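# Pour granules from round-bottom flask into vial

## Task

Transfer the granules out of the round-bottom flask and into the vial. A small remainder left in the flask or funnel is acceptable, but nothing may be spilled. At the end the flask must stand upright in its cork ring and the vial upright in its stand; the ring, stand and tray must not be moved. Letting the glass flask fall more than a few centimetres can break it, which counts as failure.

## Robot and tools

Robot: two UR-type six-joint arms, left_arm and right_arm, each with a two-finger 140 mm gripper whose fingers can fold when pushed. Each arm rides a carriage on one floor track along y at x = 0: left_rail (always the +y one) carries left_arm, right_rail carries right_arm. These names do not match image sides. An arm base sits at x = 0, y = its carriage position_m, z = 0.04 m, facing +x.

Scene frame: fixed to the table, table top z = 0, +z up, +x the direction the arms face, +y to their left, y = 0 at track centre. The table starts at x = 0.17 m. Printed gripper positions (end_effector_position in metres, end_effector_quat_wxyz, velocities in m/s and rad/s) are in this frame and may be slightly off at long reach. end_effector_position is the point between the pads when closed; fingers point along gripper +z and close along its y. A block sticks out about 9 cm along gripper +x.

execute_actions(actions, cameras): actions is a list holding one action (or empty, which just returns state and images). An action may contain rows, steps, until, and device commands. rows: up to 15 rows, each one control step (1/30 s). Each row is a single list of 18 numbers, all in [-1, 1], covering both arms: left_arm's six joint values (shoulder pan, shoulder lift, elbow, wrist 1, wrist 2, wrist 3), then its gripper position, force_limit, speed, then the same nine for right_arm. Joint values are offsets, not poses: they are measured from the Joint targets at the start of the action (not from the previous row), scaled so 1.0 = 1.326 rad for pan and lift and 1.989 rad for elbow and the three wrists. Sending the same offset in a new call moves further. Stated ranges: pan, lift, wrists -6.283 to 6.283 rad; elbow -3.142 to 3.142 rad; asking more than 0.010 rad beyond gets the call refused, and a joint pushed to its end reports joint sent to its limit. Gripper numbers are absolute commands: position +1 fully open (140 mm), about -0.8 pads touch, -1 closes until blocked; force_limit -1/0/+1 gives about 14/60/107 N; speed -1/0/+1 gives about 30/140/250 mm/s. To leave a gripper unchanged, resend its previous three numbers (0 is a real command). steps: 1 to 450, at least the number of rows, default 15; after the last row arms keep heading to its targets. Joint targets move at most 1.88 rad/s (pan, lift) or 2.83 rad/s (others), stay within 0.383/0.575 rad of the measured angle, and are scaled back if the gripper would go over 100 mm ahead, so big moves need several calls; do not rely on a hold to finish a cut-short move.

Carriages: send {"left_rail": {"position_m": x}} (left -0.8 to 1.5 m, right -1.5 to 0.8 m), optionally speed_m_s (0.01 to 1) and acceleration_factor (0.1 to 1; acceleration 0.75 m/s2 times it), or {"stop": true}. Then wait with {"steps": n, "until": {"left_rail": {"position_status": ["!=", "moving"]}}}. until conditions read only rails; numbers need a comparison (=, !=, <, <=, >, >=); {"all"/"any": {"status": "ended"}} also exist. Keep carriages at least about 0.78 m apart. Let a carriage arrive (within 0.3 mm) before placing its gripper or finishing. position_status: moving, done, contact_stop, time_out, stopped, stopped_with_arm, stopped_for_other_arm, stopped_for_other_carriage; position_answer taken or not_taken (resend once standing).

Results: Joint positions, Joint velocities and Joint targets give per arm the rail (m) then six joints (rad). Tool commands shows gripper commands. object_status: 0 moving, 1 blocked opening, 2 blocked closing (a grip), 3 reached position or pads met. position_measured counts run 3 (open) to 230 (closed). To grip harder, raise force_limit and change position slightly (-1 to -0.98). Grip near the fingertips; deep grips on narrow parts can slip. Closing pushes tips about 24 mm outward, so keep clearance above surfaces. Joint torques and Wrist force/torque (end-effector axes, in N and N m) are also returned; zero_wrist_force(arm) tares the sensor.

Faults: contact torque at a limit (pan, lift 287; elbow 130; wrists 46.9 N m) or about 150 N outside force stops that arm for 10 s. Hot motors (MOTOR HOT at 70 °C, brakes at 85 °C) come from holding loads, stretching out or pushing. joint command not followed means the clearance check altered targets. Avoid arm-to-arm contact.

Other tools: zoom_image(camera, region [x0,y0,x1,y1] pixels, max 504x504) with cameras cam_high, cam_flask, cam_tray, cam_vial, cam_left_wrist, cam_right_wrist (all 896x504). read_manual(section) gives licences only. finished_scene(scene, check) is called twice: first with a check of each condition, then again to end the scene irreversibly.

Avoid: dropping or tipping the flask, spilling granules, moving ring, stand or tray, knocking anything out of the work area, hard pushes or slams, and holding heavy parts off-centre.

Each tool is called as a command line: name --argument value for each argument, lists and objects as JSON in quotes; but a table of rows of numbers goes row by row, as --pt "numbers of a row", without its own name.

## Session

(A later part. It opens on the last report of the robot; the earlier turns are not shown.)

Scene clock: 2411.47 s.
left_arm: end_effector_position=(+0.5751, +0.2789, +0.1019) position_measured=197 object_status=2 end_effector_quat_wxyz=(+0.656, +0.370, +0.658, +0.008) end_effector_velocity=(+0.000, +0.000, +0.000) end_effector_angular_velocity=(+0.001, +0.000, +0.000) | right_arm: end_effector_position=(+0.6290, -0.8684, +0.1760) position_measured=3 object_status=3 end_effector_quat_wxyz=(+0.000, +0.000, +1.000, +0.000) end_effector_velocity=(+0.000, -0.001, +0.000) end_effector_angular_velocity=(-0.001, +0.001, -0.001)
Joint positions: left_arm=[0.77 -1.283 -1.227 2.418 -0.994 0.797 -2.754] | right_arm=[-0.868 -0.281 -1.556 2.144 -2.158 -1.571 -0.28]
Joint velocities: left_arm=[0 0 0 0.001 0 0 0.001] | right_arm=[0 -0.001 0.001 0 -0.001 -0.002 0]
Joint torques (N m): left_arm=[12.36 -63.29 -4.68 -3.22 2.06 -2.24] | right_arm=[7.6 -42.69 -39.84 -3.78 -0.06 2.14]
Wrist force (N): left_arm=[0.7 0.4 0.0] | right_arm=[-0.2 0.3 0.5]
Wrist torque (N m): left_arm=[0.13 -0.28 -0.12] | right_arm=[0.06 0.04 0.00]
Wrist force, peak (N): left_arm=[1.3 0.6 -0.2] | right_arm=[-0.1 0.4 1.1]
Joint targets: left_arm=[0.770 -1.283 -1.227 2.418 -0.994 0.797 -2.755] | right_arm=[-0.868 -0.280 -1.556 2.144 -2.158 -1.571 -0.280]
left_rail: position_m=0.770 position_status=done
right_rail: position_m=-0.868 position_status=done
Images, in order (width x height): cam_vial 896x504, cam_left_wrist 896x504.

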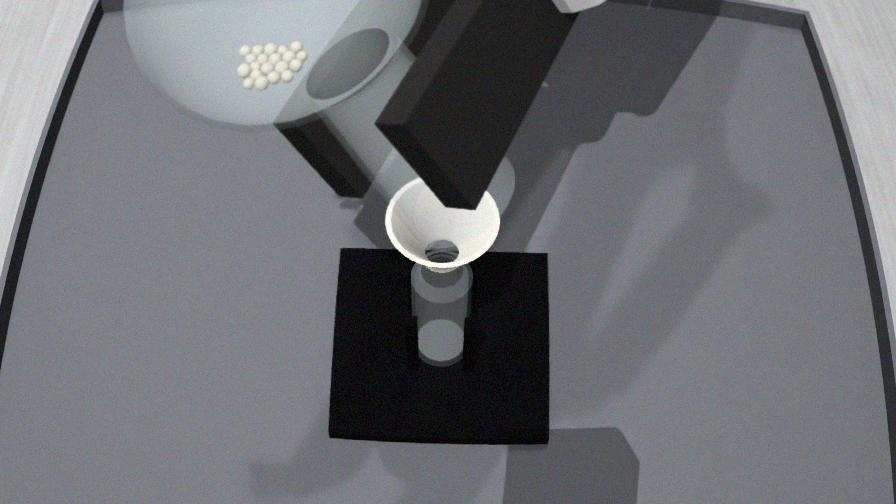

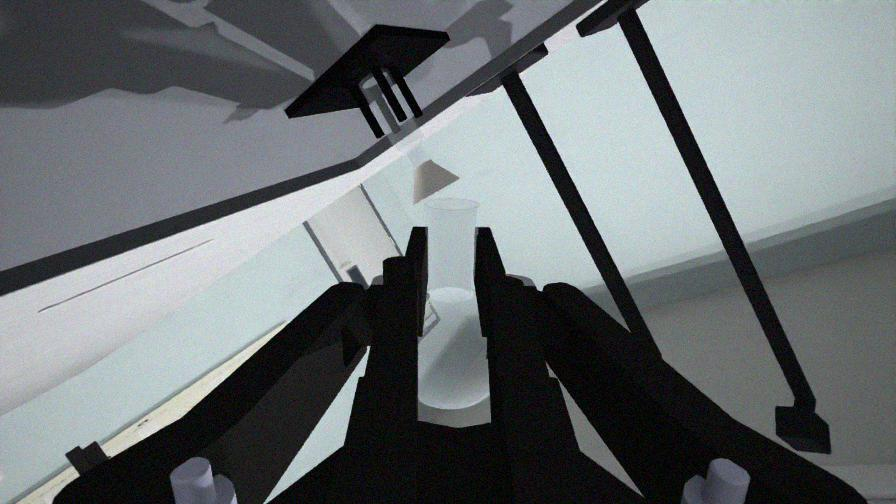

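execute_actions --actions '[]' --cameras '["cam_vial", "cam_left_wrist"]'

Scene clock: 2452.47 s.
left_arm: end_effector_position=(+0.5751, +0.2789, +0.1019) position_measured=197 object_status=2 end_effector_quat_wxyz=(+0.656, +0.370, +0.658, +0.008) end_effector_velocity=(+0.000, +0.000, +0.000) end_effector_angular_velocity=(+0.001, -0.001, +0.001) | right_arm: end_effector_position=(+0.6290, -0.8684, +0.1760) position_measured=3 object_status=3 end_effector_quat_wxyz=(+0.000, +0.000, +1.000, +0.000) end_effector_velocity=(+0.000, +0.000, +0.000) end_effector_angular_velocity=(-0.002, +0.000, +0.001)
Joint positions: left_arm=[0.77 -1.283 -1.227 2.418 -0.994 0.797 -2.755] | right_arm=[-0.868 -0.281 -1.556 2.144 -2.158 -1.571 -0.281]
Joint velocities: left_arm=[0 0 0 0 0 -0.001 0.001] | right_arm=[0 0.001 0.001 -0.001 0 -0.001 0]
Joint torques (N m): left_arm=[-0.27 -57.97 -27.07 -0.27 -0.61 -2.01] | right_arm=[2.49 -44.08 -39.13 -4.36 -0.07 2.46]
Wrist force (N): left_arm=[0.8 0.2 0.0] | right_arm=[0.0 0.1 0.7]
Wrist torque (N m): left_arm=[0.08 -0.31 -0.12] | right_arm=[0.03 -0.02 0.01]
Wrist force, peak (N): left_arm=[1.3 0.5 -0.1] | right_arm=[-0.3 0.5 1.2]
Joint targets: left_arm=[0.770 -1.283 -1.227 2.418 -0.994 0.797 -2.755] | right_arm=[-0.868 -0.280 -1.556 2.144 -2.158 -1.571 -0.280]
Tool commands: left_gripper/position=-1.0 left_gripper/force_limit=-0.6 left_gripper/speed=-1.0 right_gripper/position=+1.0 right_gripper/force_limit=+1.0 right_gripper/speed=+1.0
left_rail: position_m=0.770 position_status=done
right_rail: position_m=-0.868 position_status=done
Images, in order (width x height): cam_vial 896x504, cam_left_wrist 896x504.

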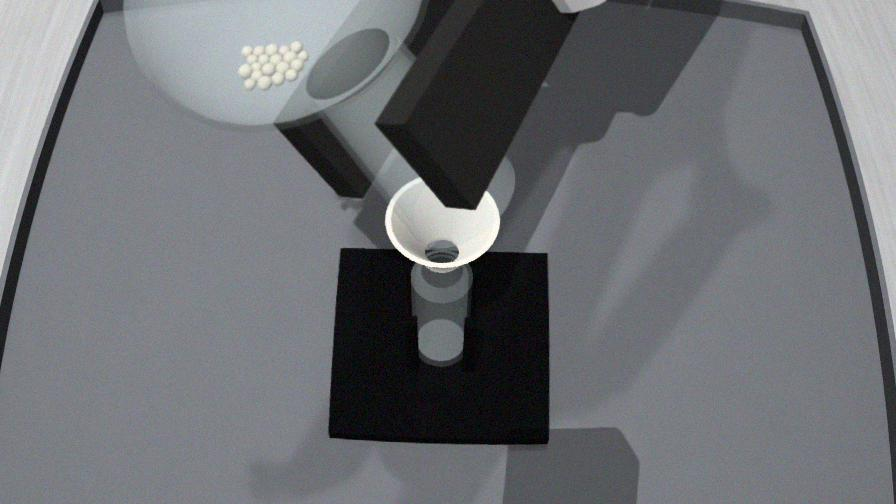

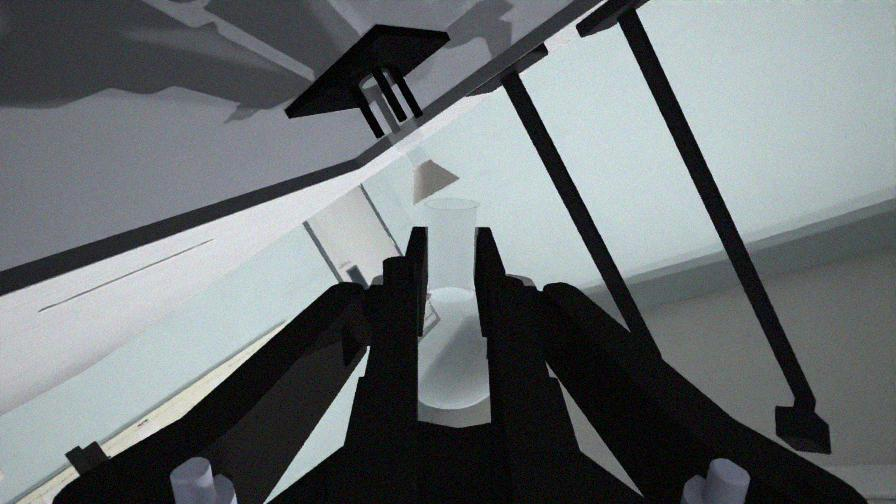

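execute_actions --actions '[{"rows": [[0.0000065,-0.0000034,0.0000037,-0.0000023,0.0000043,-0.000116,-1,-0.6,-1,0,0,0,0,0,0,1,1,1],[0.0000468,-0.0000245,0.000027,-0.0000165,0.0000306,-0.000834,-1,-0.6,-1,0,0,0,0,0,0,1,1,1],[0.000141,-0.0000739,0.0000813,-0.0000497,0.0000922,-0.002515,-1,-0.6,-1,0,0,0,0,0,0,1,1,1],[0.000297,-0.000156,0.000171,-0.000105,0.000194,-0.005295,-1,-0.6,-1,0,0,0,0,0,0,1,1,1],[0.000511,-0.000268,0.000295,-0.00018,0.000334,-0.009117,-1,-0.6,-1,0,0,0,0,0,0,1,1,1],[0.000773,-0.000405,0.000446,-0.000273,0.000505,-0.013786,-1,-0.6,-1,0,0,0,0,0,0,1,1,1],[0.001066,-0.000559,0.000615,-0.000376,0.000697,-0.019012,-1,-0.6,-1,0,0,0,0,0,0,1,1,1],[0.001369,-0.000717,0.000789,-0.000483,0.000895,-0.024424,-1,-0.6,-1,0,0,0,0,0,0,1,1,1],[0.001662,-0.000871,0.000958,-0.000586,0.001087,-0.029649,-1,-0.6,-1,0,0,0,0,0,0,1,1,1],[0.001924,-0.001008,0.001109,-0.000679,0.001258,-0.034318,-1,-0.6,-1,0,0,0,0,0,0,1,1,1],[0.002138,-0.00112,0.001233,-0.000754,0.001398,-0.03814,-1,-0.6,-1,0,0,0,0,0,0,1,1,1],[0.002294,-0.001202,0.001323,-0.000809,0.0015,-0.04092,-1,-0.6,-1,0,0,0,0,0,0,1,1,1],[0.002388,-0.001251,0.001377,-0.000843,0.001561,-0.042601,-1,-0.6,-1,0,0,0,0,0,0,1,1,1],[0.002428,-0.001273,0.0014,-0.000857,0.001588,-0.043318,-1,-0.6,-1,0,0,0,0,0,0,1,1,1],[0.002435,-0.001276,0.001404,-0.000859,0.001592,-0.043435,-1,-0.6,-1,0,0,0,0,0,0,1,1,1]], "steps": 30}]' --cameras '["cam_vial", "cam_left_wrist"]'

Scene clock: 2474.73 s.
left_arm: end_effector_position=(+0.5757, +0.2812, +0.1020) position_measured=197 object_status=2 end_effector_quat_wxyz=(+0.656, +0.341, +0.673, -0.020) end_effector_velocity=(+0.000, +0.000, +0.000) end_effector_angular_velocity=(-0.001, +0.001, -0.001) | right_arm: end_effector_position=(+0.6290, -0.8684, +0.1760) position_measured=3 object_status=3 end_effector_quat_wxyz=(+0.000, +0.000, +1.000, +0.000) end_effector_velocity=(+0.000, -0.001, +0.002) end_effector_angular_velocity=(-0.001, -0.002, -0.001)
Joint positions: left_arm=[0.77 -1.28 -1.229 2.421 -0.996 0.801 -2.841] | right_arm=[-0.868 -0.281 -1.556 2.144 -2.158 -1.571 -0.28]
Joint velocities: left_arm=[0 0 0 0.001 0 0.001 -0.001] | right_arm=[0 -0.002 -0.003 0 0.001 0 0]
Joint torques (N m): left_arm=[11.7 -63.42 -5.47 -3.34 2.43 -2.71] | right_arm=[5.34 -44.25 -39.66 -4.21 -0.56 1.95]
Wrist force (N): left_arm=[0.6 0.0 -0.1] | right_arm=[0.0 0.3 0.6]
Wrist torque (N m): left_arm=[0.04 -0.27 -0.11] | right_arm=[0.07 -0.02 0.00]
Wrist force, peak (N): left_arm=[1.0 0.5 -0.3] | right_arm=[0.3 0.7 0.9]
Joint targets: left_arm=[0.770 -1.280 -1.229 2.421 -0.996 0.801 -2.841] | right_arm=[-0.868 -0.280 -1.556 2.144 -2.158 -1.571 -0.280]
left_rail: position_m=0.770 position_status=done
right_rail: position_m=-0.868 position_status=done
Images, in order (width x height): cam_vial 896x504, cam_left_wrist 896x504.

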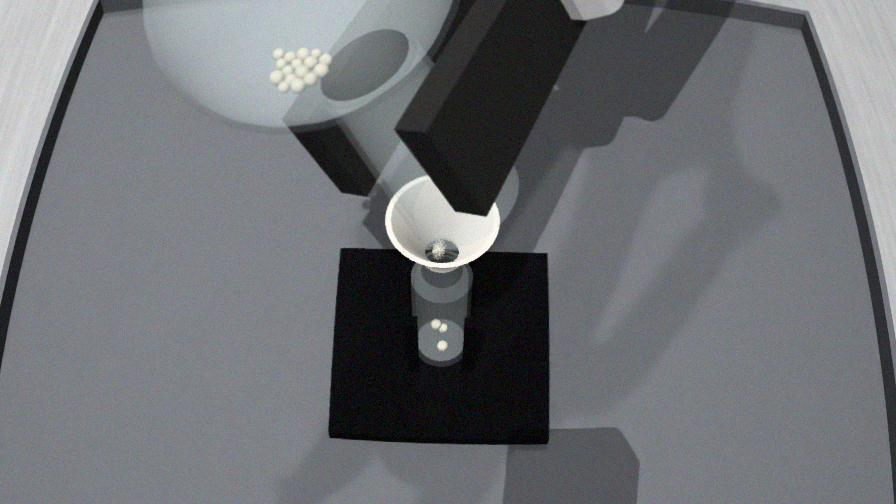

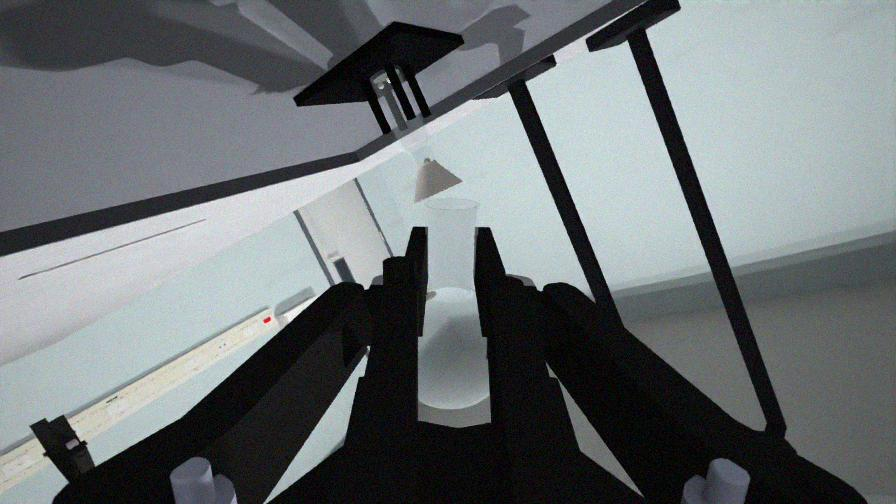

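zoom_image --camera "cam_vial" --region '[240, 30, 560, 400]'

execute_actions --actions '[]' --cameras '["cam_vial", "cam_tray"]'

Scaled by 1.362 from the camera's 896x504 image, which has a finer 1280x720 frame.

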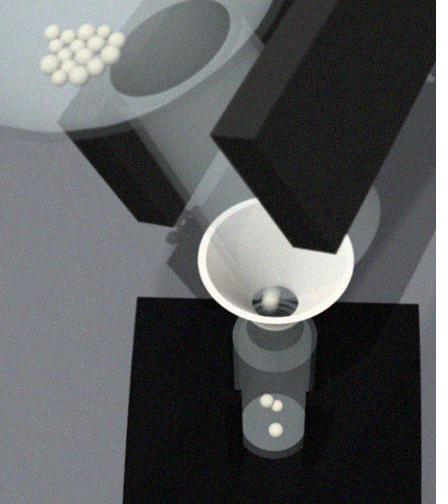

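Scene clock: 2478.13 s.
left_arm: end_effector_position=(+0.5757, +0.2812, +0.1020) position_measured=197 object_status=2 end_effector_quat_wxyz=(+0.656, +0.341, +0.673, -0.020) end_effector_velocity=(+0.000, +0.000, +0.000) end_effector_angular_velocity=(-0.002, +0.000, +0.002) | right_arm: end_effector_position=(+0.6290, -0.8684, +0.1760) position_measured=3 object_status=3 end_effector_quat_wxyz=(+0.000, +0.000, +1.000, +0.000) end_effector_velocity=(-0.001, -0.001, -0.001) end_effector_angular_velocity=(+0.001, +0.001, -0.002)
Joint positions: left_arm=[0.77 -1.28 -1.229 2.421 -0.996 0.801 -2.841] | right_arm=[-0.868 -0.281 -1.556 2.144 -2.158 -1.571 -0.281]
Joint velocities: left_arm=[0 0 0 0 0 -0.002 -0.002] | right_arm=[0 -0.002 0 0.001 0.001 0.001 0]
Joint torques (N m): left_arm=[12.48 -64.01 -8.6 -1.53 1.79 -2.3] | right_arm=[7.12 -42.58 -39.3 -4.06 -0.41 2.46]
Wrist force (N): left_arm=[0.9 0.2 -0.3] | right_arm=[-0.3 0.1 0.6]
Wrist torque (N m): left_arm=[0.08 -0.33 -0.11] | right_arm=[0.02 0.07 0.00]
Wrist force, peak (N): left_arm=[0.7 0.6 -0.5] | right_arm=[-0.1 0.6 0.9]
Joint targets: left_arm=[0.770 -1.280 -1.229 2.421 -0.996 0.801 -2.841] | right_arm=[-0.868 -0.280 -1.556 2.144 -2.158 -1.571 -0.280]
Tool commands: left_gripper/position=-1.0 left_gripper/force_limit=-0.6 left_gripper/speed=-1.0 right_gripper/position=+1.0 right_gripper/force_limit=+1.0 right_gripper/speed=+1.0
left_rail: position_m=0.770 position_status=done
right_rail: position_m=-0.868 position_status=done
Images, in order (width x height): cam_tray 896x504, cam_vial 896x504.

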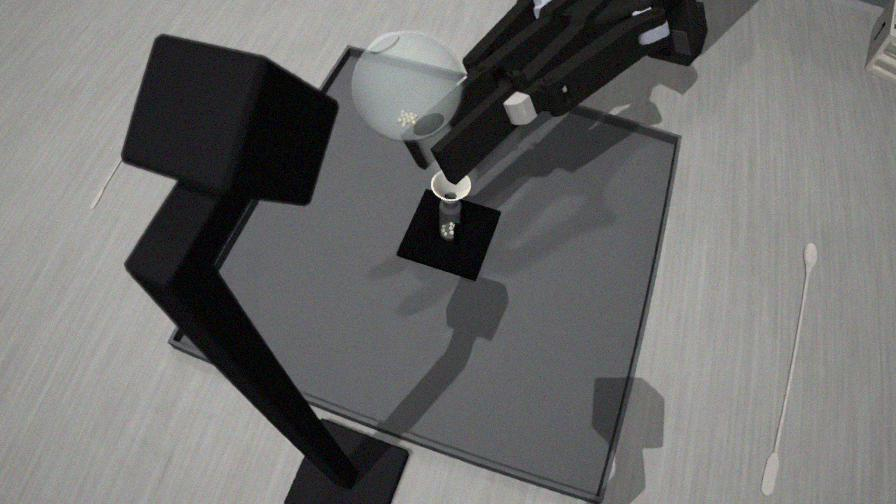

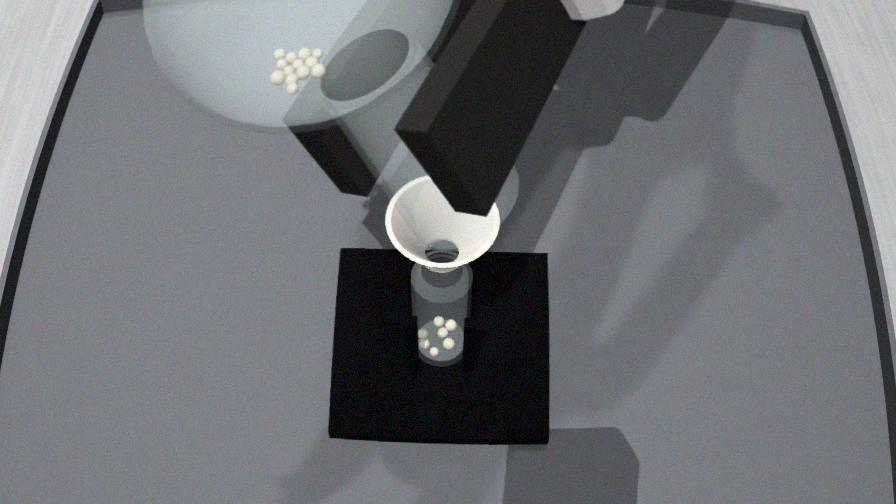

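execute_actions --actions '[]' --cameras '["cam_vial"]'

zoom_image --camera "cam_vial" --region '[240, 30, 560, 400]'

Scene clock: 2481.60 s.
left_arm: end_effector_position=(+0.5757, +0.2812, +0.1020) position_measured=197 object_status=2 end_effector_quat_wxyz=(+0.656, +0.341, +0.673, -0.020) end_effector_velocity=(+0.000, +0.001, +0.000) end_effector_angular_velocity=(+0.001, -0.001, +0.002) | right_arm: end_effector_position=(+0.6290, -0.8684, +0.1760) position_measured=3 object_status=3 end_effector_quat_wxyz=(+0.000, +0.000, +1.000, +0.000) end_effector_velocity=(+0.000, -0.002, +0.000) end_effector_angular_velocity=(-0.001, +0.000, -0.002)
Joint positions: left_arm=[0.77 -1.28 -1.229 2.421 -0.996 0.801 -2.841] | right_arm=[-0.868 -0.281 -1.556 2.144 -2.158 -1.571 -0.28]
Joint velocities: left_arm=[0 0 0 0 0 -0.002 0.001] | right_arm=[0 -0.002 0 0 -0.001 -0.001 0]
Joint torques (N m): left_arm=[11.34 -62.98 -12.21 0.13 1.53 -2.32] | right_arm=[3.91 -44.62 -39.02 -4.17 -0.42 1.84]
Wrist force (N): left_arm=[0.4 0.0 -0.3] | right_arm=[-0.2 0.5 0.6]
Wrist torque (N m): left_arm=[0.05 -0.22 -0.11] | right_arm=[0.10 0.03 0.00]
Wrist force, peak (N): left_arm=[1.0 -0.2 -0.5] | right_arm=[0.2 0.3 1.2]
Joint targets: left_arm=[0.770 -1.280 -1.229 2.421 -0.996 0.801 -2.841] | right_arm=[-0.868 -0.280 -1.556 2.144 -2.158 -1.571 -0.280]
Tool commands: left_gripper/position=-1.0 left_gripper/force_limit=-0.6 left_gripper/speed=-1.0 right_gripper/position=+1.0 right_gripper/force_limit=+1.0 right_gripper/speed=+1.0
left_rail: position_m=0.770 position_status=done
right_rail: position_m=-0.868 position_status=done
Images, in order (width x height): cam_vial 896x504.

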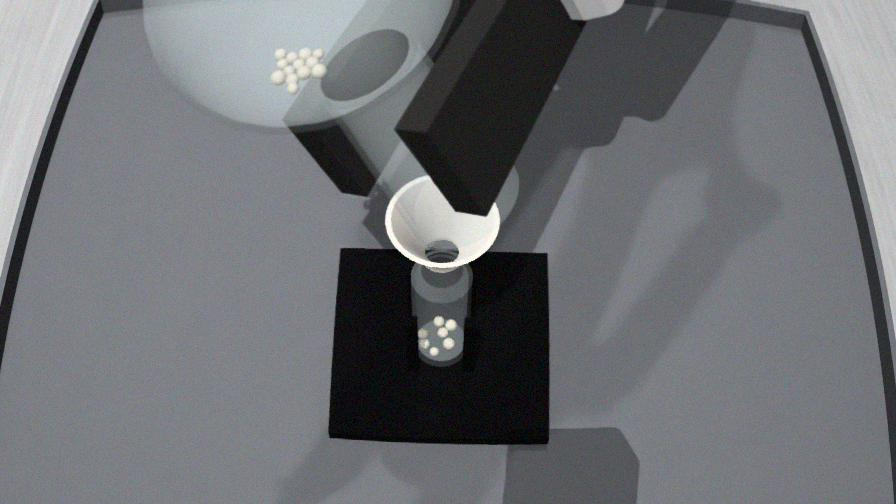

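Scaled by 1.362 from the camera's 896x504 image, which has a finer 1280x720 frame.

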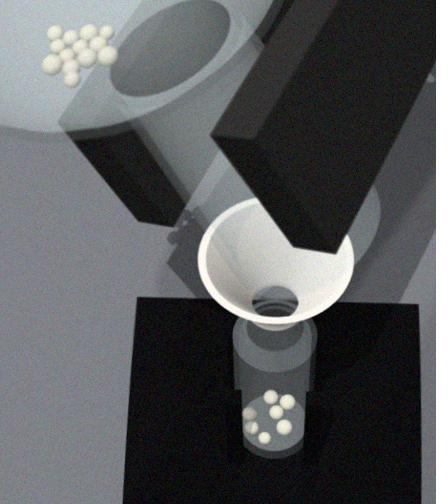

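execute_actions --actions '[{"rows": [[0.0000034,-0.0000016,0.0000024,-0.0000018,0.0000022,-0.000058,-1,-0.6,-1,0,0,0,0,0,0,1,1,1],[0.0000246,-0.0000118,0.0000175,-0.0000126,0.0000161,-0.000417,-1,-0.6,-1,0,0,0,0,0,0,1,1,1],[0.0000742,-0.0000357,0.0000527,-0.0000381,0.0000485,-0.001257,-1,-0.6,-1,0,0,0,0,0,0,1,1,1],[0.000156,-0.0000752,0.000111,-0.0000802,0.000102,-0.002646,-1,-0.6,-1,0,0,0,0,0,0,1,1,1],[0.000269,-0.00013,0.000191,-0.000138,0.000176,-0.004556,-1,-0.6,-1,0,0,0,0,0,0,1,1,1],[0.000407,-0.000196,0.000289,-0.000209,0.000266,-0.00689,-1,-0.6,-1,0,0,0,0,0,0,1,1,1],[0.000561,-0.00027,0.000398,-0.000288,0.000367,-0.009501,-1,-0.6,-1,0,0,0,0,0,0,1,1,1],[0.00072,-0.000347,0.000512,-0.00037,0.000471,-0.012206,-1,-0.6,-1,0,0,0,0,0,0,1,1,1],[0.000874,-0.000421,0.000621,-0.000449,0.000572,-0.014817,-1,-0.6,-1,0,0,0,0,0,0,1,1,1],[0.001012,-0.000487,0.000719,-0.00052,0.000662,-0.017151,-1,-0.6,-1,0,0,0,0,0,0,1,1,1],[0.001125,-0.000542,0.000799,-0.000578,0.000736,-0.019061,-1,-0.6,-1,0,0,0,0,0,0,1,1,1],[0.001207,-0.000581,0.000857,-0.00062,0.000789,-0.02045,-1,-0.6,-1,0,0,0,0,0,0,1,1,1],[0.001256,-0.000605,0.000893,-0.000645,0.000822,-0.02129,-1,-0.6,-1,0,0,0,0,0,0,1,1,1],[0.001278,-0.000615,0.000908,-0.000656,0.000836,-0.021648,-1,-0.6,-1,0,0,0,0,0,0,1,1,1],[0.001281,-0.000617,0.00091,-0.000658,0.000838,-0.021707,-1,-0.6,-1,0,0,0,0,0,0,1,1,1]], "steps": 30}]' --cameras '["cam_vial"]'

zoom_image --camera "cam_vial" --region '[240, 30, 560, 400]'

Scene clock: 2507.97 s.
left_arm: end_effector_position=(+0.5760, +0.2826, +0.1019) position_measured=197 object_status=2 end_effector_quat_wxyz=(+0.655, +0.326, +0.681, -0.035) end_effector_velocity=(+0.000, +0.000, +0.000) end_effector_angular_velocity=(-0.002, +0.001, +0.001) | right_arm: end_effector_position=(+0.6290, -0.8684, +0.1760) position_measured=3 object_status=3 end_effector_quat_wxyz=(+0.000, +0.000, +1.000, +0.000) end_effector_velocity=(+0.000, +0.000, +0.000) end_effector_angular_velocity=(+0.001, +0.001, -0.001)
Joint positions: left_arm=[0.77 -1.278 -1.23 2.423 -0.997 0.802 -2.884] | right_arm=[-0.868 -0.281 -1.556 2.144 -2.158 -1.571 -0.281]
Joint velocities: left_arm=[0 0.001 0 0 0 0 -0.002] | right_arm=[0 -0.001 0 0 0.001 0.001 0]
Joint torques (N m): left_arm=[12.49 -63.34 -5.02 -2.95 2.38 -2.52] | right_arm=[6.75 -43.28 -39.81 -4.14 -0.31 1.93]
Wrist force (N): left_arm=[0.4 0.2 -0.4] | right_arm=[-0.3 0.3 0.7]
Wrist torque (N m): left_arm=[0.07 -0.22 -0.12] | right_arm=[0.07 0.06 0.00]
Wrist force, peak (N): left_arm=[1.2 0.1 -0.3] | right_arm=[0.3 0.4 1.1]
Joint targets: left_arm=[0.770 -1.278 -1.230 2.423 -0.997 0.802 -2.884] | right_arm=[-0.868 -0.280 -1.556 2.144 -2.158 -1.571 -0.280]
left_rail: position_m=0.770 position_status=done
right_rail: position_m=-0.868 position_status=done
Images, in order (width x height): cam_vial 896x504.

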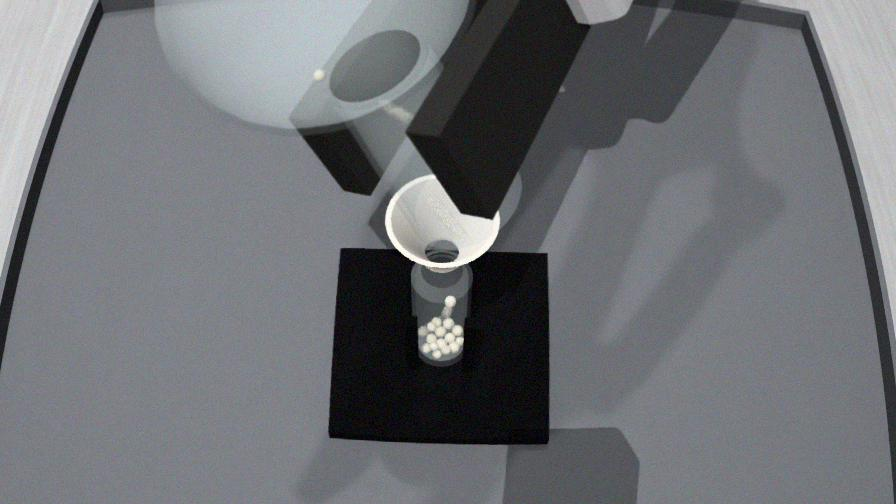

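Scaled by 1.362 from the camera's 896x504 image, which has a finer 1280x720 frame.

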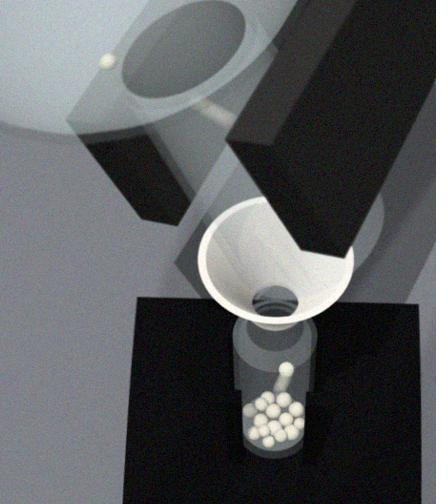

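execute_actions --actions '[]' --cameras '["cam_vial"]'

zoom_image --camera "cam_vial" --region '[140, 0, 560, 400]'

Scene clock: 2511.47 s.
left_arm: end_effector_position=(+0.5760, +0.2826, +0.1019) position_measured=197 object_status=2 end_effector_quat_wxyz=(+0.655, +0.326, +0.681, -0.035) end_effector_velocity=(+0.000, -0.001, +0.000) end_effector_angular_velocity=(+0.001, +0.000, -0.001) | right_arm: end_effector_position=(+0.6290, -0.8684, +0.1760) position_measured=3 object_status=3 end_effector_quat_wxyz=(+0.000, +0.000, +1.000, +0.000) end_effector_velocity=(+0.000, +0.001, +0.001) end_effector_angular_velocity=(+0.001, -0.001, +0.000)
Joint positions: left_arm=[0.77 -1.278 -1.23 2.423 -0.998 0.802 -2.884] | right_arm=[-0.868 -0.281 -1.556 2.144 -2.158 -1.571 -0.28]
Joint velocities: left_arm=[0 0 0 0 0 0.001 0.001] | right_arm=[0 0 -0.001 0 0.001 0.001 0]
Joint torques (N m): left_arm=[12.49 -62.64 -10.61 -1.43 2.15 -2.47] | right_arm=[6.02 -44.51 -38.51 -4.62 -0.25 2.26]
Wrist force (N): left_arm=[0.4 0.3 0.0] | right_arm=[0.0 0.6 0.6]
Wrist torque (N m): left_arm=[0.12 -0.23 -0.12] | right_arm=[0.12 -0.01 0.00]
Wrist force, peak (N): left_arm=[1.1 -0.1 -0.7] | right_arm=[-0.3 0.7 1.0]
Joint targets: left_arm=[0.770 -1.278 -1.230 2.423 -0.997 0.802 -2.884] | right_arm=[-0.868 -0.280 -1.556 2.144 -2.158 -1.571 -0.280]
Tool commands: left_gripper/position=-1.0 left_gripper/force_limit=-0.6 left_gripper/speed=-1.0 right_gripper/position=+1.0 right_gripper/force_limit=+1.0 right_gripper/speed=+1.0
left_rail: position_m=0.770 position_status=done
right_rail: position_m=-0.868 position_status=done
Images, in order (width x height): cam_vial 896x504.

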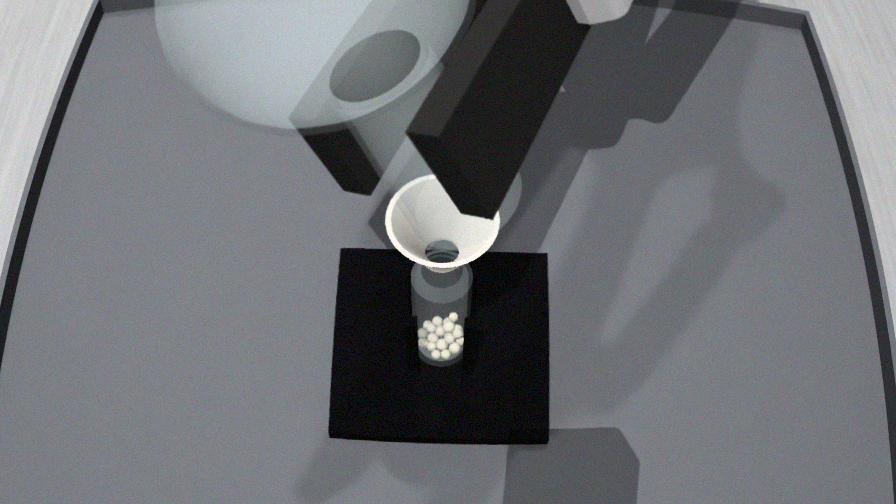

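Scaled by 1.200 from the camera's 896x504 image, which has a finer 1280x720 frame.

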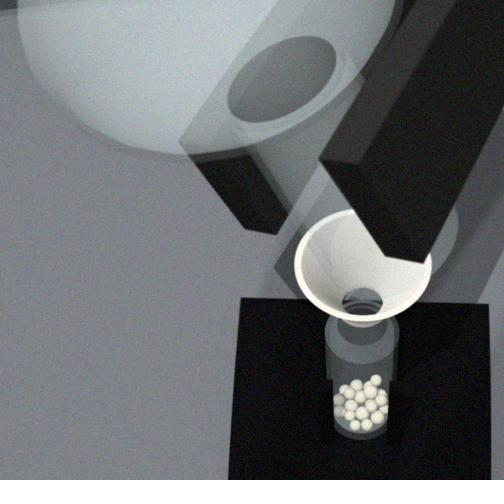

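execute_actions --actions '[]' --cameras '["cam_vial", "cam_left_wrist", "cam_tray", "cam_flask"]'

zoom_image --camera "cam_left_wrist" --region '[340, 130, 560, 440]'

zoom_image --camera "cam_tray" --region '[320, 10, 700, 300]'

zoom_image --camera "cam_vial" --region '[340, 160, 540, 380]'

Scene clock: 2516.73 s.
left_arm: end_effector_position=(+0.5760, +0.2826, +0.1019) position_measured=197 object_status=2 end_effector_quat_wxyz=(+0.655, +0.326, +0.681, -0.035) end_effector_velocity=(+0.000, +0.000, +0.000) end_effector_angular_velocity=(+0.001, -0.001, +0.000) | right_arm: end_effector_position=(+0.6290, -0.8684, +0.1760) position_measured=3 object_status=3 end_effector_quat_wxyz=(+0.000, +0.000, +1.000, +0.000) end_effector_velocity=(+0.000, -0.001, +0.001) end_effector_angular_velocity=(-0.002, -0.002, +0.000)
Joint positions: left_arm=[0.77 -1.278 -1.23 2.423 -0.997 0.802 -2.884] | right_arm=[-0.868 -0.281 -1.556 2.144 -2.158 -1.571 -0.28]
Joint velocities: left_arm=[0 0 0 -0.001 0 0 0.002] | right_arm=[0 -0.001 -0.002 0 0 -0.001 0]
Joint torques (N m): left_arm=[9.81 -62.79 -15.39 0.07 1.73 -2.41] | right_arm=[5.82 -46.16 -38.99 -4.19 -0.07 2.71]
Wrist force (N): left_arm=[0.7 0.1 -0.4] | right_arm=[-0.1 0.1 0.5]
Wrist torque (N m): left_arm=[0.05 -0.30 -0.12] | right_arm=[0.03 0.02 0.01]
Wrist force, peak (N): left_arm=[0.9 0.5 -0.8] | right_arm=[0.0 0.6 0.9]
Joint targets: left_arm=[0.770 -1.278 -1.230 2.423 -0.997 0.802 -2.884] | right_arm=[-0.868 -0.280 -1.556 2.144 -2.158 -1.571 -0.280]
Tool commands: left_gripper/position=-1.0 left_gripper/force_limit=-0.6 left_gripper/speed=-1.0 right_gripper/position=+1.0 right_gripper/force_limit=+1.0 right_gripper/speed=+1.0
left_rail: position_m=0.770 position_status=done
right_rail: position_m=-0.868 position_status=done
Images, in order (width x height): cam_flask 896x504, cam_tray 896x504, cam_vial 896x504, cam_left_wrist 896x504.

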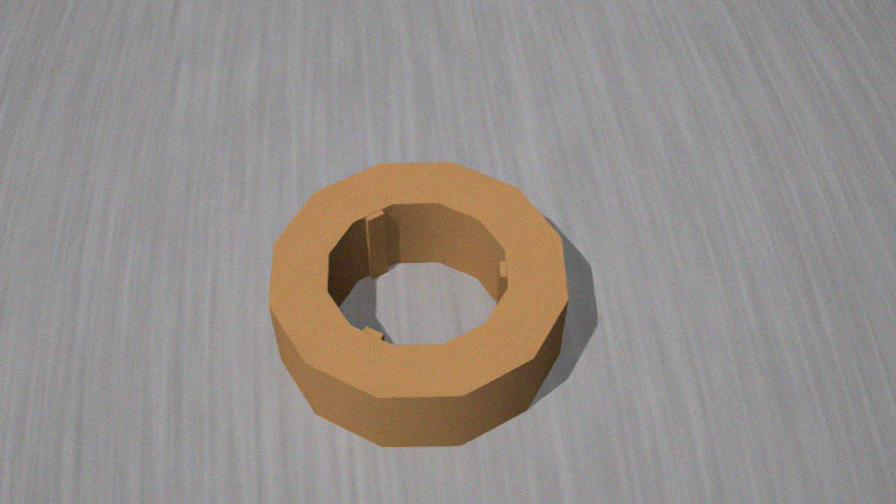

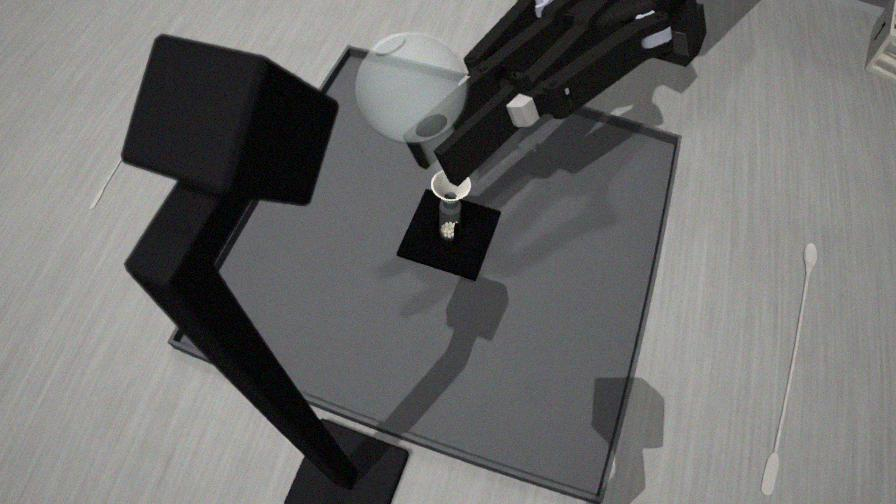

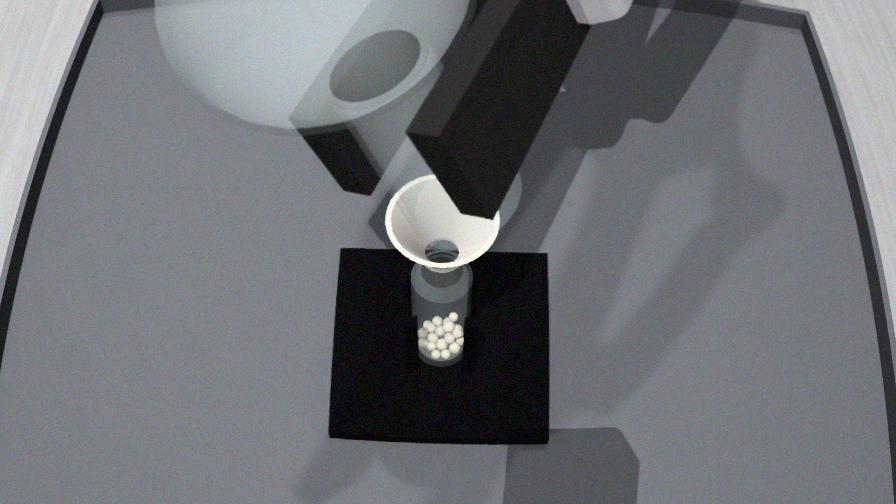

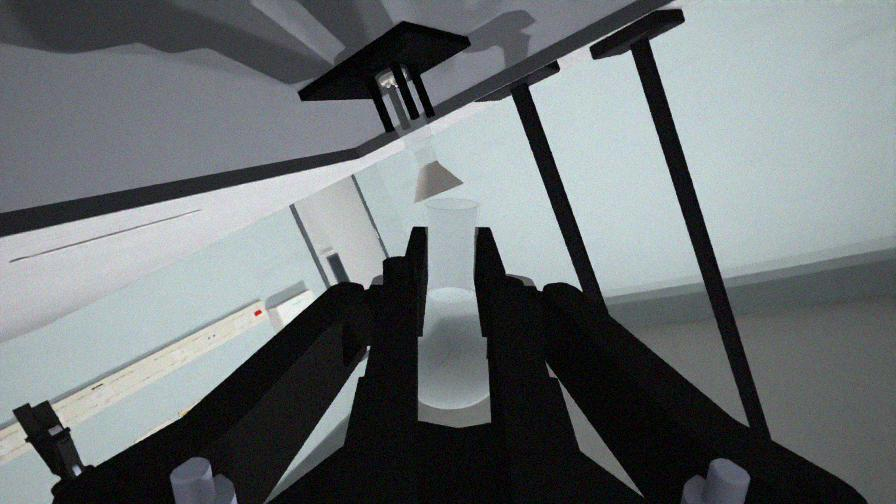

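Scaled by 1.626 from the camera's 896x504 image, which has a finer 1280x720 frame.

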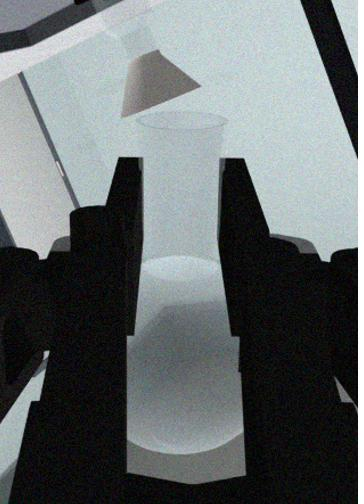

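Scaled by 1.326 from the camera's 896x504 image, which has a finer 1280x720 frame.

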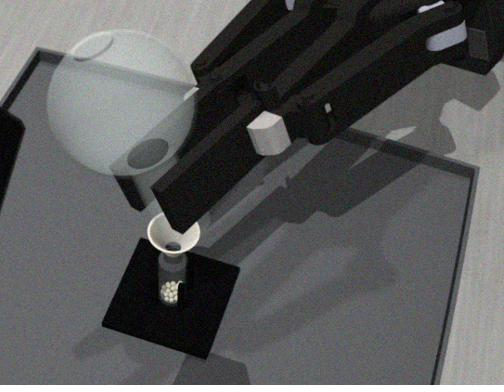

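Scaled by 2.291 from the camera's 896x504 image, which has a finer 1280x720 frame.

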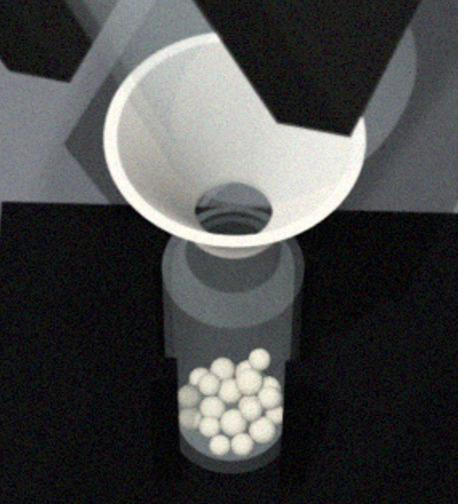

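execute_actions --actions '[{"rows": [[-0.0000172,0.0000068,-0.0000097,0.0000073,-0.0000112,0.00029,-1,-0.6,-1,0,0,0,0,0,0,1,1,1],[-0.0001237,0.0000492,-0.0000694,0.0000523,-0.0000809,0.002084,-1,-0.6,-1,0,0,0,0,0,0,1,1,1],[-0.000373,0.000148,-0.000209,0.000158,-0.000244,0.006283,-1,-0.6,-1,0,0,0,0,0,0,1,1,1],[-0.000785,0.000312,-0.000441,0.000332,-0.000514,0.013229,-1,-0.6,-1,0,0,0,0,0,0,1,1,1],[-0.001352,0.000537,-0.000759,0.000572,-0.000884,0.022778,-1,-0.6,-1,0,0,0,0,0,0,1,1,1],[-0.002045,0.000813,-0.001148,0.000864,-0.001337,0.034444,-1,-0.6,-1,0,0,0,0,0,0,1,1,1],[-0.00282,0.001121,-0.001583,0.001192,-0.001844,0.047499,-1,-0.6,-1,0,0,0,0,0,0,1,1,1],[-0.003623,0.001439,-0.002034,0.001531,-0.002369,0.061021,-1,-0.6,-1,0,0,0,0,0,0,1,1,1],[-0.004398,0.001747,-0.002469,0.001859,-0.002876,0.074076,-1,-0.6,-1,0,0,0,0,0,0,1,1,1],[-0.005091,0.002023,-0.002858,0.002151,-0.003329,0.085742,-1,-0.6,-1,0,0,0,0,0,0,1,1,1],[-0.005658,0.002248,-0.003176,0.002391,-0.003699,0.095291,-1,-0.6,-1,0,0,0,0,0,0,1,1,1],[-0.00607,0.002412,-0.003408,0.002565,-0.003969,0.102237,-1,-0.6,-1,0,0,0,0,0,0,1,1,1],[-0.006319,0.002511,-0.003548,0.002671,-0.004132,0.106436,-1,-0.6,-1,0,0,0,0,0,0,1,1,1],[-0.006426,0.002553,-0.003607,0.002716,-0.004202,0.108227,-1,-0.6,-1,0,0,0,0,0,0,1,1,1],[-0.006443,0.00256,-0.003617,0.002723,-0.004213,0.10852,-1,-0.6,-1,0,0,0,0,0,0,1,1,1]], "steps": 24}]' --cameras '["cam_vial"]'

Scene clock: 2578.20 s.
left_arm: end_effector_position=(+0.5743, +0.2766, +0.1021) position_measured=197 object_status=2 end_effector_quat_wxyz=(+0.655, +0.398, +0.641, +0.037) end_effector_velocity=(+0.000, +0.000, +0.000) end_effector_angular_velocity=(+0.003, -0.001, +0.000) | right_arm: end_effector_position=(+0.6290, -0.8684, +0.1760) position_measured=3 object_status=3 end_effector_quat_wxyz=(+0.000, +0.000, +1.000, +0.000) end_effector_velocity=(-0.001, +0.000, -0.001) end_effector_angular_velocity=(-0.001, +0.002, +0.001)
Joint positions: left_arm=[0.77 -1.287 -1.227 2.415 -0.992 0.794 -2.669] | right_arm=[-0.868 -0.281 -1.556 2.144 -2.158 -1.571 -0.28]
Joint velocities: left_arm=[0 0 0 0 0 0 0.003] | right_arm=[0 0 0.001 0.001 0 -0.002 0]
Joint torques (N m): left_arm=[-12.94 -38.82 -29.04 0.52 -2.82 2.46] | right_arm=[4.59 -43.53 -38.57 -4.18 -0.38 1.98]
Wrist force (N): left_arm=[0.3 0.1 0.2] | right_arm=[-0.2 0.6 0.2]
Wrist torque (N m): left_arm=[0.10 -0.18 -0.11] | right_arm=[0.14 0.04 0.00]
Wrist force, peak (N): left_arm=[1.2 0.2 -0.4] | right_arm=[0.1 0.5 1.0]
Joint targets: left_arm=[0.770 -1.287 -1.227 2.415 -0.992 0.794 -2.668] | right_arm=[-0.868 -0.280 -1.556 2.144 -2.158 -1.571 -0.280]
left_rail: position_m=0.770 position_status=done
right_rail: position_m=-0.868 position_status=done
Images, in order (width x height): cam_vial 896x504.

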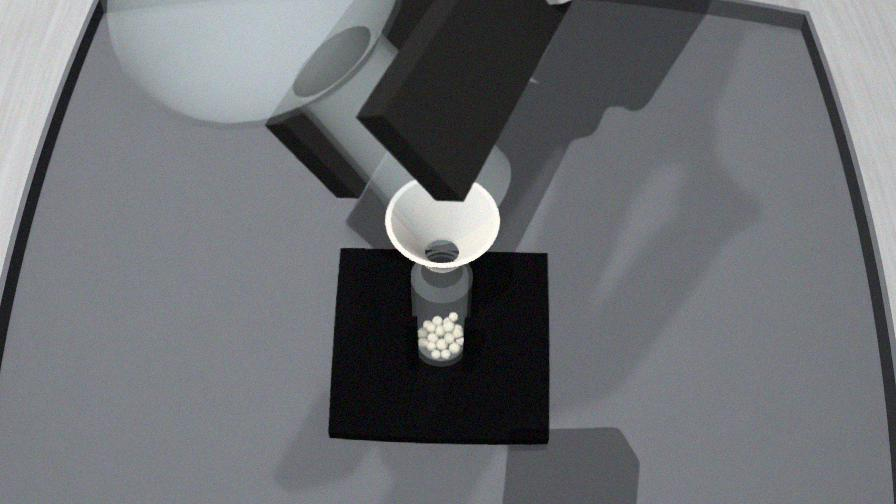

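execute_actions --actions '[{"rows": [[-0.0000129,-0.0000033,-0.0000066,0.0000104,-0.0000084,0.000232,-1,-0.6,-1,0,0,0,0,0,0,1,1,1],[-0.0000924,-0.0000237,-0.0000473,0.0000749,-0.0000603,0.001668,-1,-0.6,-1,0,0,0,0,0,0,1,1,1],[-0.000279,-0.0000714,-0.000143,0.000226,-0.000182,0.00503,-1,-0.6,-1,0,0,0,0,0,0,1,1,1],[-0.000587,-0.00015,-0.0003,0.000476,-0.000383,0.01059,-1,-0.6,-1,0,0,0,0,0,0,1,1,1],[-0.00101,-0.000259,-0.000517,0.000819,-0.00066,0.018234,-1,-0.6,-1,0,0,0,0,0,0,1,1,1],[-0.001528,-0.000392,-0.000781,0.001239,-0.000997,0.027573,-1,-0.6,-1,0,0,0,0,0,0,1,1,1],[-0.002107,-0.00054,-0.001078,0.001708,-0.001375,0.038023,-1,-0.6,-1,0,0,0,0,0,0,1,1,1],[-0.002707,-0.000694,-0.001384,0.002195,-0.001767,0.048848,-1,-0.6,-1,0,0,0,0,0,0,1,1,1],[-0.003286,-0.000842,-0.001681,0.002664,-0.002145,0.059298,-1,-0.6,-1,0,0,0,0,0,0,1,1,1],[-0.003804,-0.000975,-0.001945,0.003084,-0.002482,0.068637,-1,-0.6,-1,0,0,0,0,0,0,1,1,1],[-0.004227,-0.001084,-0.002162,0.003427,-0.002759,0.076281,-1,-0.6,-1,0,0,0,0,0,0,1,1,1],[-0.004535,-0.001163,-0.002319,0.003677,-0.00296,0.081841,-1,-0.6,-1,0,0,0,0,0,0,1,1,1],[-0.004722,-0.00121,-0.002415,0.003828,-0.003082,0.085203,-1,-0.6,-1,0,0,0,0,0,0,1,1,1],[-0.004801,-0.001231,-0.002455,0.003892,-0.003134,0.086636,-1,-0.6,-1,0,0,0,0,0,0,1,1,1],[-0.004814,-0.001234,-0.002462,0.003903,-0.003142,0.086871,-1,-0.6,-1,0,0,0,0,0,0,1,1,1]], "steps": 21}]' --cameras '["cam_vial"]'

Scene clock: 2624.00 s.
left_arm: end_effector_position=(+0.5728, +0.2726, +0.1038) position_measured=197 object_status=2 end_effector_quat_wxyz=(+0.649, +0.453, +0.604, +0.094) end_effector_velocity=(+0.000, +0.000, +0.000) end_effector_angular_velocity=(+0.004, -0.002, +0.001) | right_arm: end_effector_position=(+0.6290, -0.8684, +0.1760) position_measured=3 object_status=3 end_effector_quat_wxyz=(+0.000, +0.000, +1.000, +0.000) end_effector_velocity=(+0.001, +0.000, +0.000) end_effector_angular_velocity=(+0.001, -0.001, +0.000)
Joint positions: left_arm=[0.77 -1.293 -1.228 2.41 -0.984 0.788 -2.496] | right_arm=[-0.868 -0.281 -1.556 2.144 -2.158 -1.571 -0.281]
Joint velocities: left_arm=[0 0 0 0 0 -0.001 0.005] | right_arm=[0 0 0.001 -0.001 -0.001 0.001 0]
Joint torques (N m): left_arm=[-11.97 -63.43 -29.85 0.62 -2.85 3.51] | right_arm=[4.74 -44.26 -39.67 -4.63 -1.05 2.12]
Wrist force (N): left_arm=[0.4 0.3 0.2] | right_arm=[-0.1 0.3 0.8]
Wrist torque (N m): left_arm=[0.18 -0.21 -0.09] | right_arm=[0.08 0.02 0.00]
Wrist force, peak (N): left_arm=[0.7 0.9 0.0] | right_arm=[-0.2 0.8 0.9]
Joint targets: left_arm=[0.770 -1.293 -1.228 2.410 -0.984 0.788 -2.496] | right_arm=[-0.868 -0.280 -1.556 2.144 -2.158 -1.571 -0.280]
left_rail: position_m=0.770 position_status=done
right_rail: position_m=-0.868 position_status=done
Images, in order (width x height): cam_vial 896x504.

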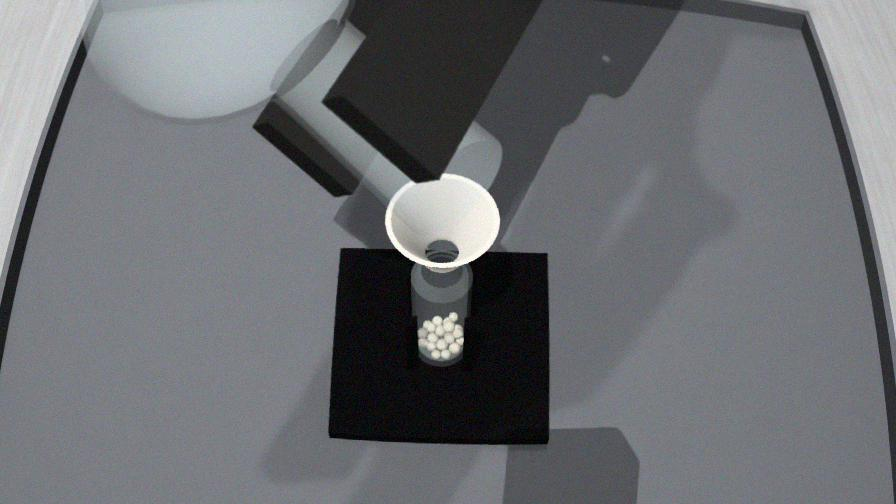

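execute_actions --actions '[{"rows": [[-0.0000304,-0.0000003,-0.0000049,0.0000091,-0.0000199,0.000346,-1,-0.6,-1,0,0,0,0,0,0,1,1,1],[-0.000218,-0.0000022,-0.000035,0.0000656,-0.000143,0.002486,-1,-0.6,-1,0,0,0,0,0,0,1,1,1],[-0.000658,-0.0000065,-0.000106,0.000198,-0.000431,0.007497,-1,-0.6,-1,0,0,0,0,0,0,1,1,1],[-0.001386,-0.0000138,-0.000222,0.000417,-0.000907,0.015784,-1,-0.6,-1,0,0,0,0,0,0,1,1,1],[-0.002387,-0.0000237,-0.000383,0.000718,-0.001562,0.027178,-1,-0.6,-1,0,0,0,0,0,0,1,1,1],[-0.00361,-0.0000359,-0.000579,0.001085,-0.002362,0.041098,-1,-0.6,-1,0,0,0,0,0,0,1,1,1],[-0.004978,-0.0000495,-0.000799,0.001496,-0.003257,0.056674,-1,-0.6,-1,0,0,0,0,0,0,1,1,1],[-0.006395,-0.0000635,-0.001026,0.001923,-0.004184,0.072808,-1,-0.6,-1,0,0,0,0,0,0,1,1,1],[-0.007763,-0.0000771,-0.001246,0.002334,-0.005079,0.088384,-1,-0.6,-1,0,0,0,0,0,0,1,1,1],[-0.008986,-0.0000893,-0.001442,0.002701,-0.005879,0.102304,-1,-0.6,-1,0,0,0,0,0,0,1,1,1],[-0.009987,-0.0000992,-0.001603,0.003002,-0.006534,0.113698,-1,-0.6,-1,0,0,0,0,0,0,1,1,1],[-0.010715,-0.0001065,-0.001719,0.003221,-0.00701,0.121985,-1,-0.6,-1,0,0,0,0,0,0,1,1,1],[-0.011155,-0.0001108,-0.00179,0.003353,-0.007298,0.126996,-1,-0.6,-1,0,0,0,0,0,0,1,1,1],[-0.011342,-0.0001127,-0.00182,0.00341,-0.007421,0.129132,-1,-0.6,-1,0,0,0,0,0,0,1,1,1],[-0.011373,-0.000113,-0.001825,0.003419,-0.007441,0.129482,-1,-0.6,-1,0,0,0,0,0,0,1,1,1]], "steps": 21}]' --cameras '["cam_vial"]'

Scene clock: 2640.60 s.
left_arm: end_effector_position=(+0.5681, +0.2669, +0.1048) position_measured=197 object_status=2 end_effector_quat_wxyz=(+0.632, +0.528, +0.540, +0.177) end_effector_velocity=(+0.000, +0.000, -0.001) end_effector_angular_velocity=(+0.005, -0.001, -0.001) | right_arm: end_effector_position=(+0.6290, -0.8684, +0.1760) position_measured=3 object_status=3 end_effector_quat_wxyz=(+0.000, +0.000, +1.000, +0.000) end_effector_velocity=(-0.001, +0.000, -0.001) end_effector_angular_velocity=(+0.000, +0.001, -0.001)
Joint positions: left_arm=[0.77 -1.308 -1.228 2.407 -0.978 0.773 -2.238] | right_arm=[-0.868 -0.281 -1.556 2.144 -2.158 -1.571 -0.281]
Joint velocities: left_arm=[0 0 0 0.001 0 0.001 0.004] | right_arm=[0 -0.001 0.001 0.001 -0.001 0 0]
Joint torques (N m): left_arm=[-12.51 -63.26 -29.62 0.66 -2.83 3.8] | right_arm=[4.99 -44.84 -38.71 -4.37 -0.55 2.01]
Wrist force (N): left_arm=[0.2 -0.2 0.2] | right_arm=[-0.1 0.6 0.8]
Wrist torque (N m): left_arm=[0.13 -0.12 -0.07] | right_arm=[0.13 0.02 0.00]
Wrist force, peak (N): left_arm=[1.1 0.1 0.3] | right_arm=[-0.2 0.5 1.1]
Joint targets: left_arm=[0.770 -1.308 -1.228 2.407 -0.978 0.773 -2.238] | right_arm=[-0.868 -0.280 -1.556 2.144 -2.158 -1.571 -0.280]
left_rail: position_m=0.770 position_status=done
right_rail: position_m=-0.868 position_status=done
Images, in order (width x height): cam_vial 896x504.

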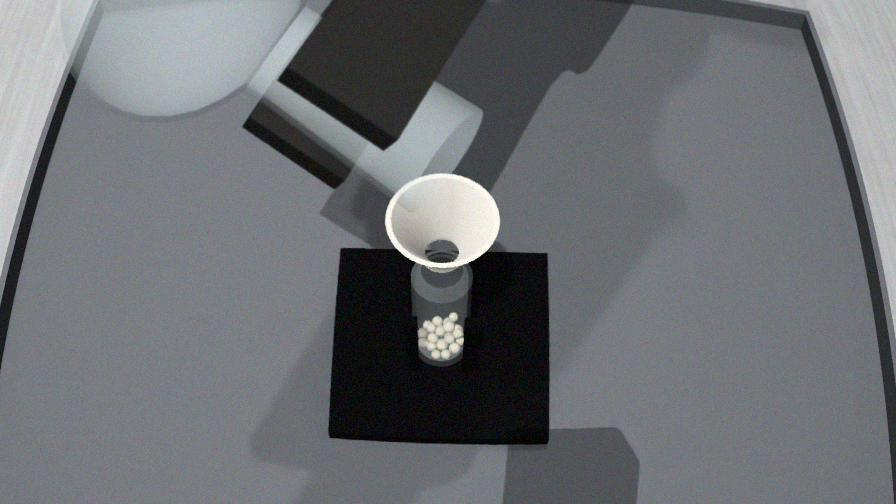

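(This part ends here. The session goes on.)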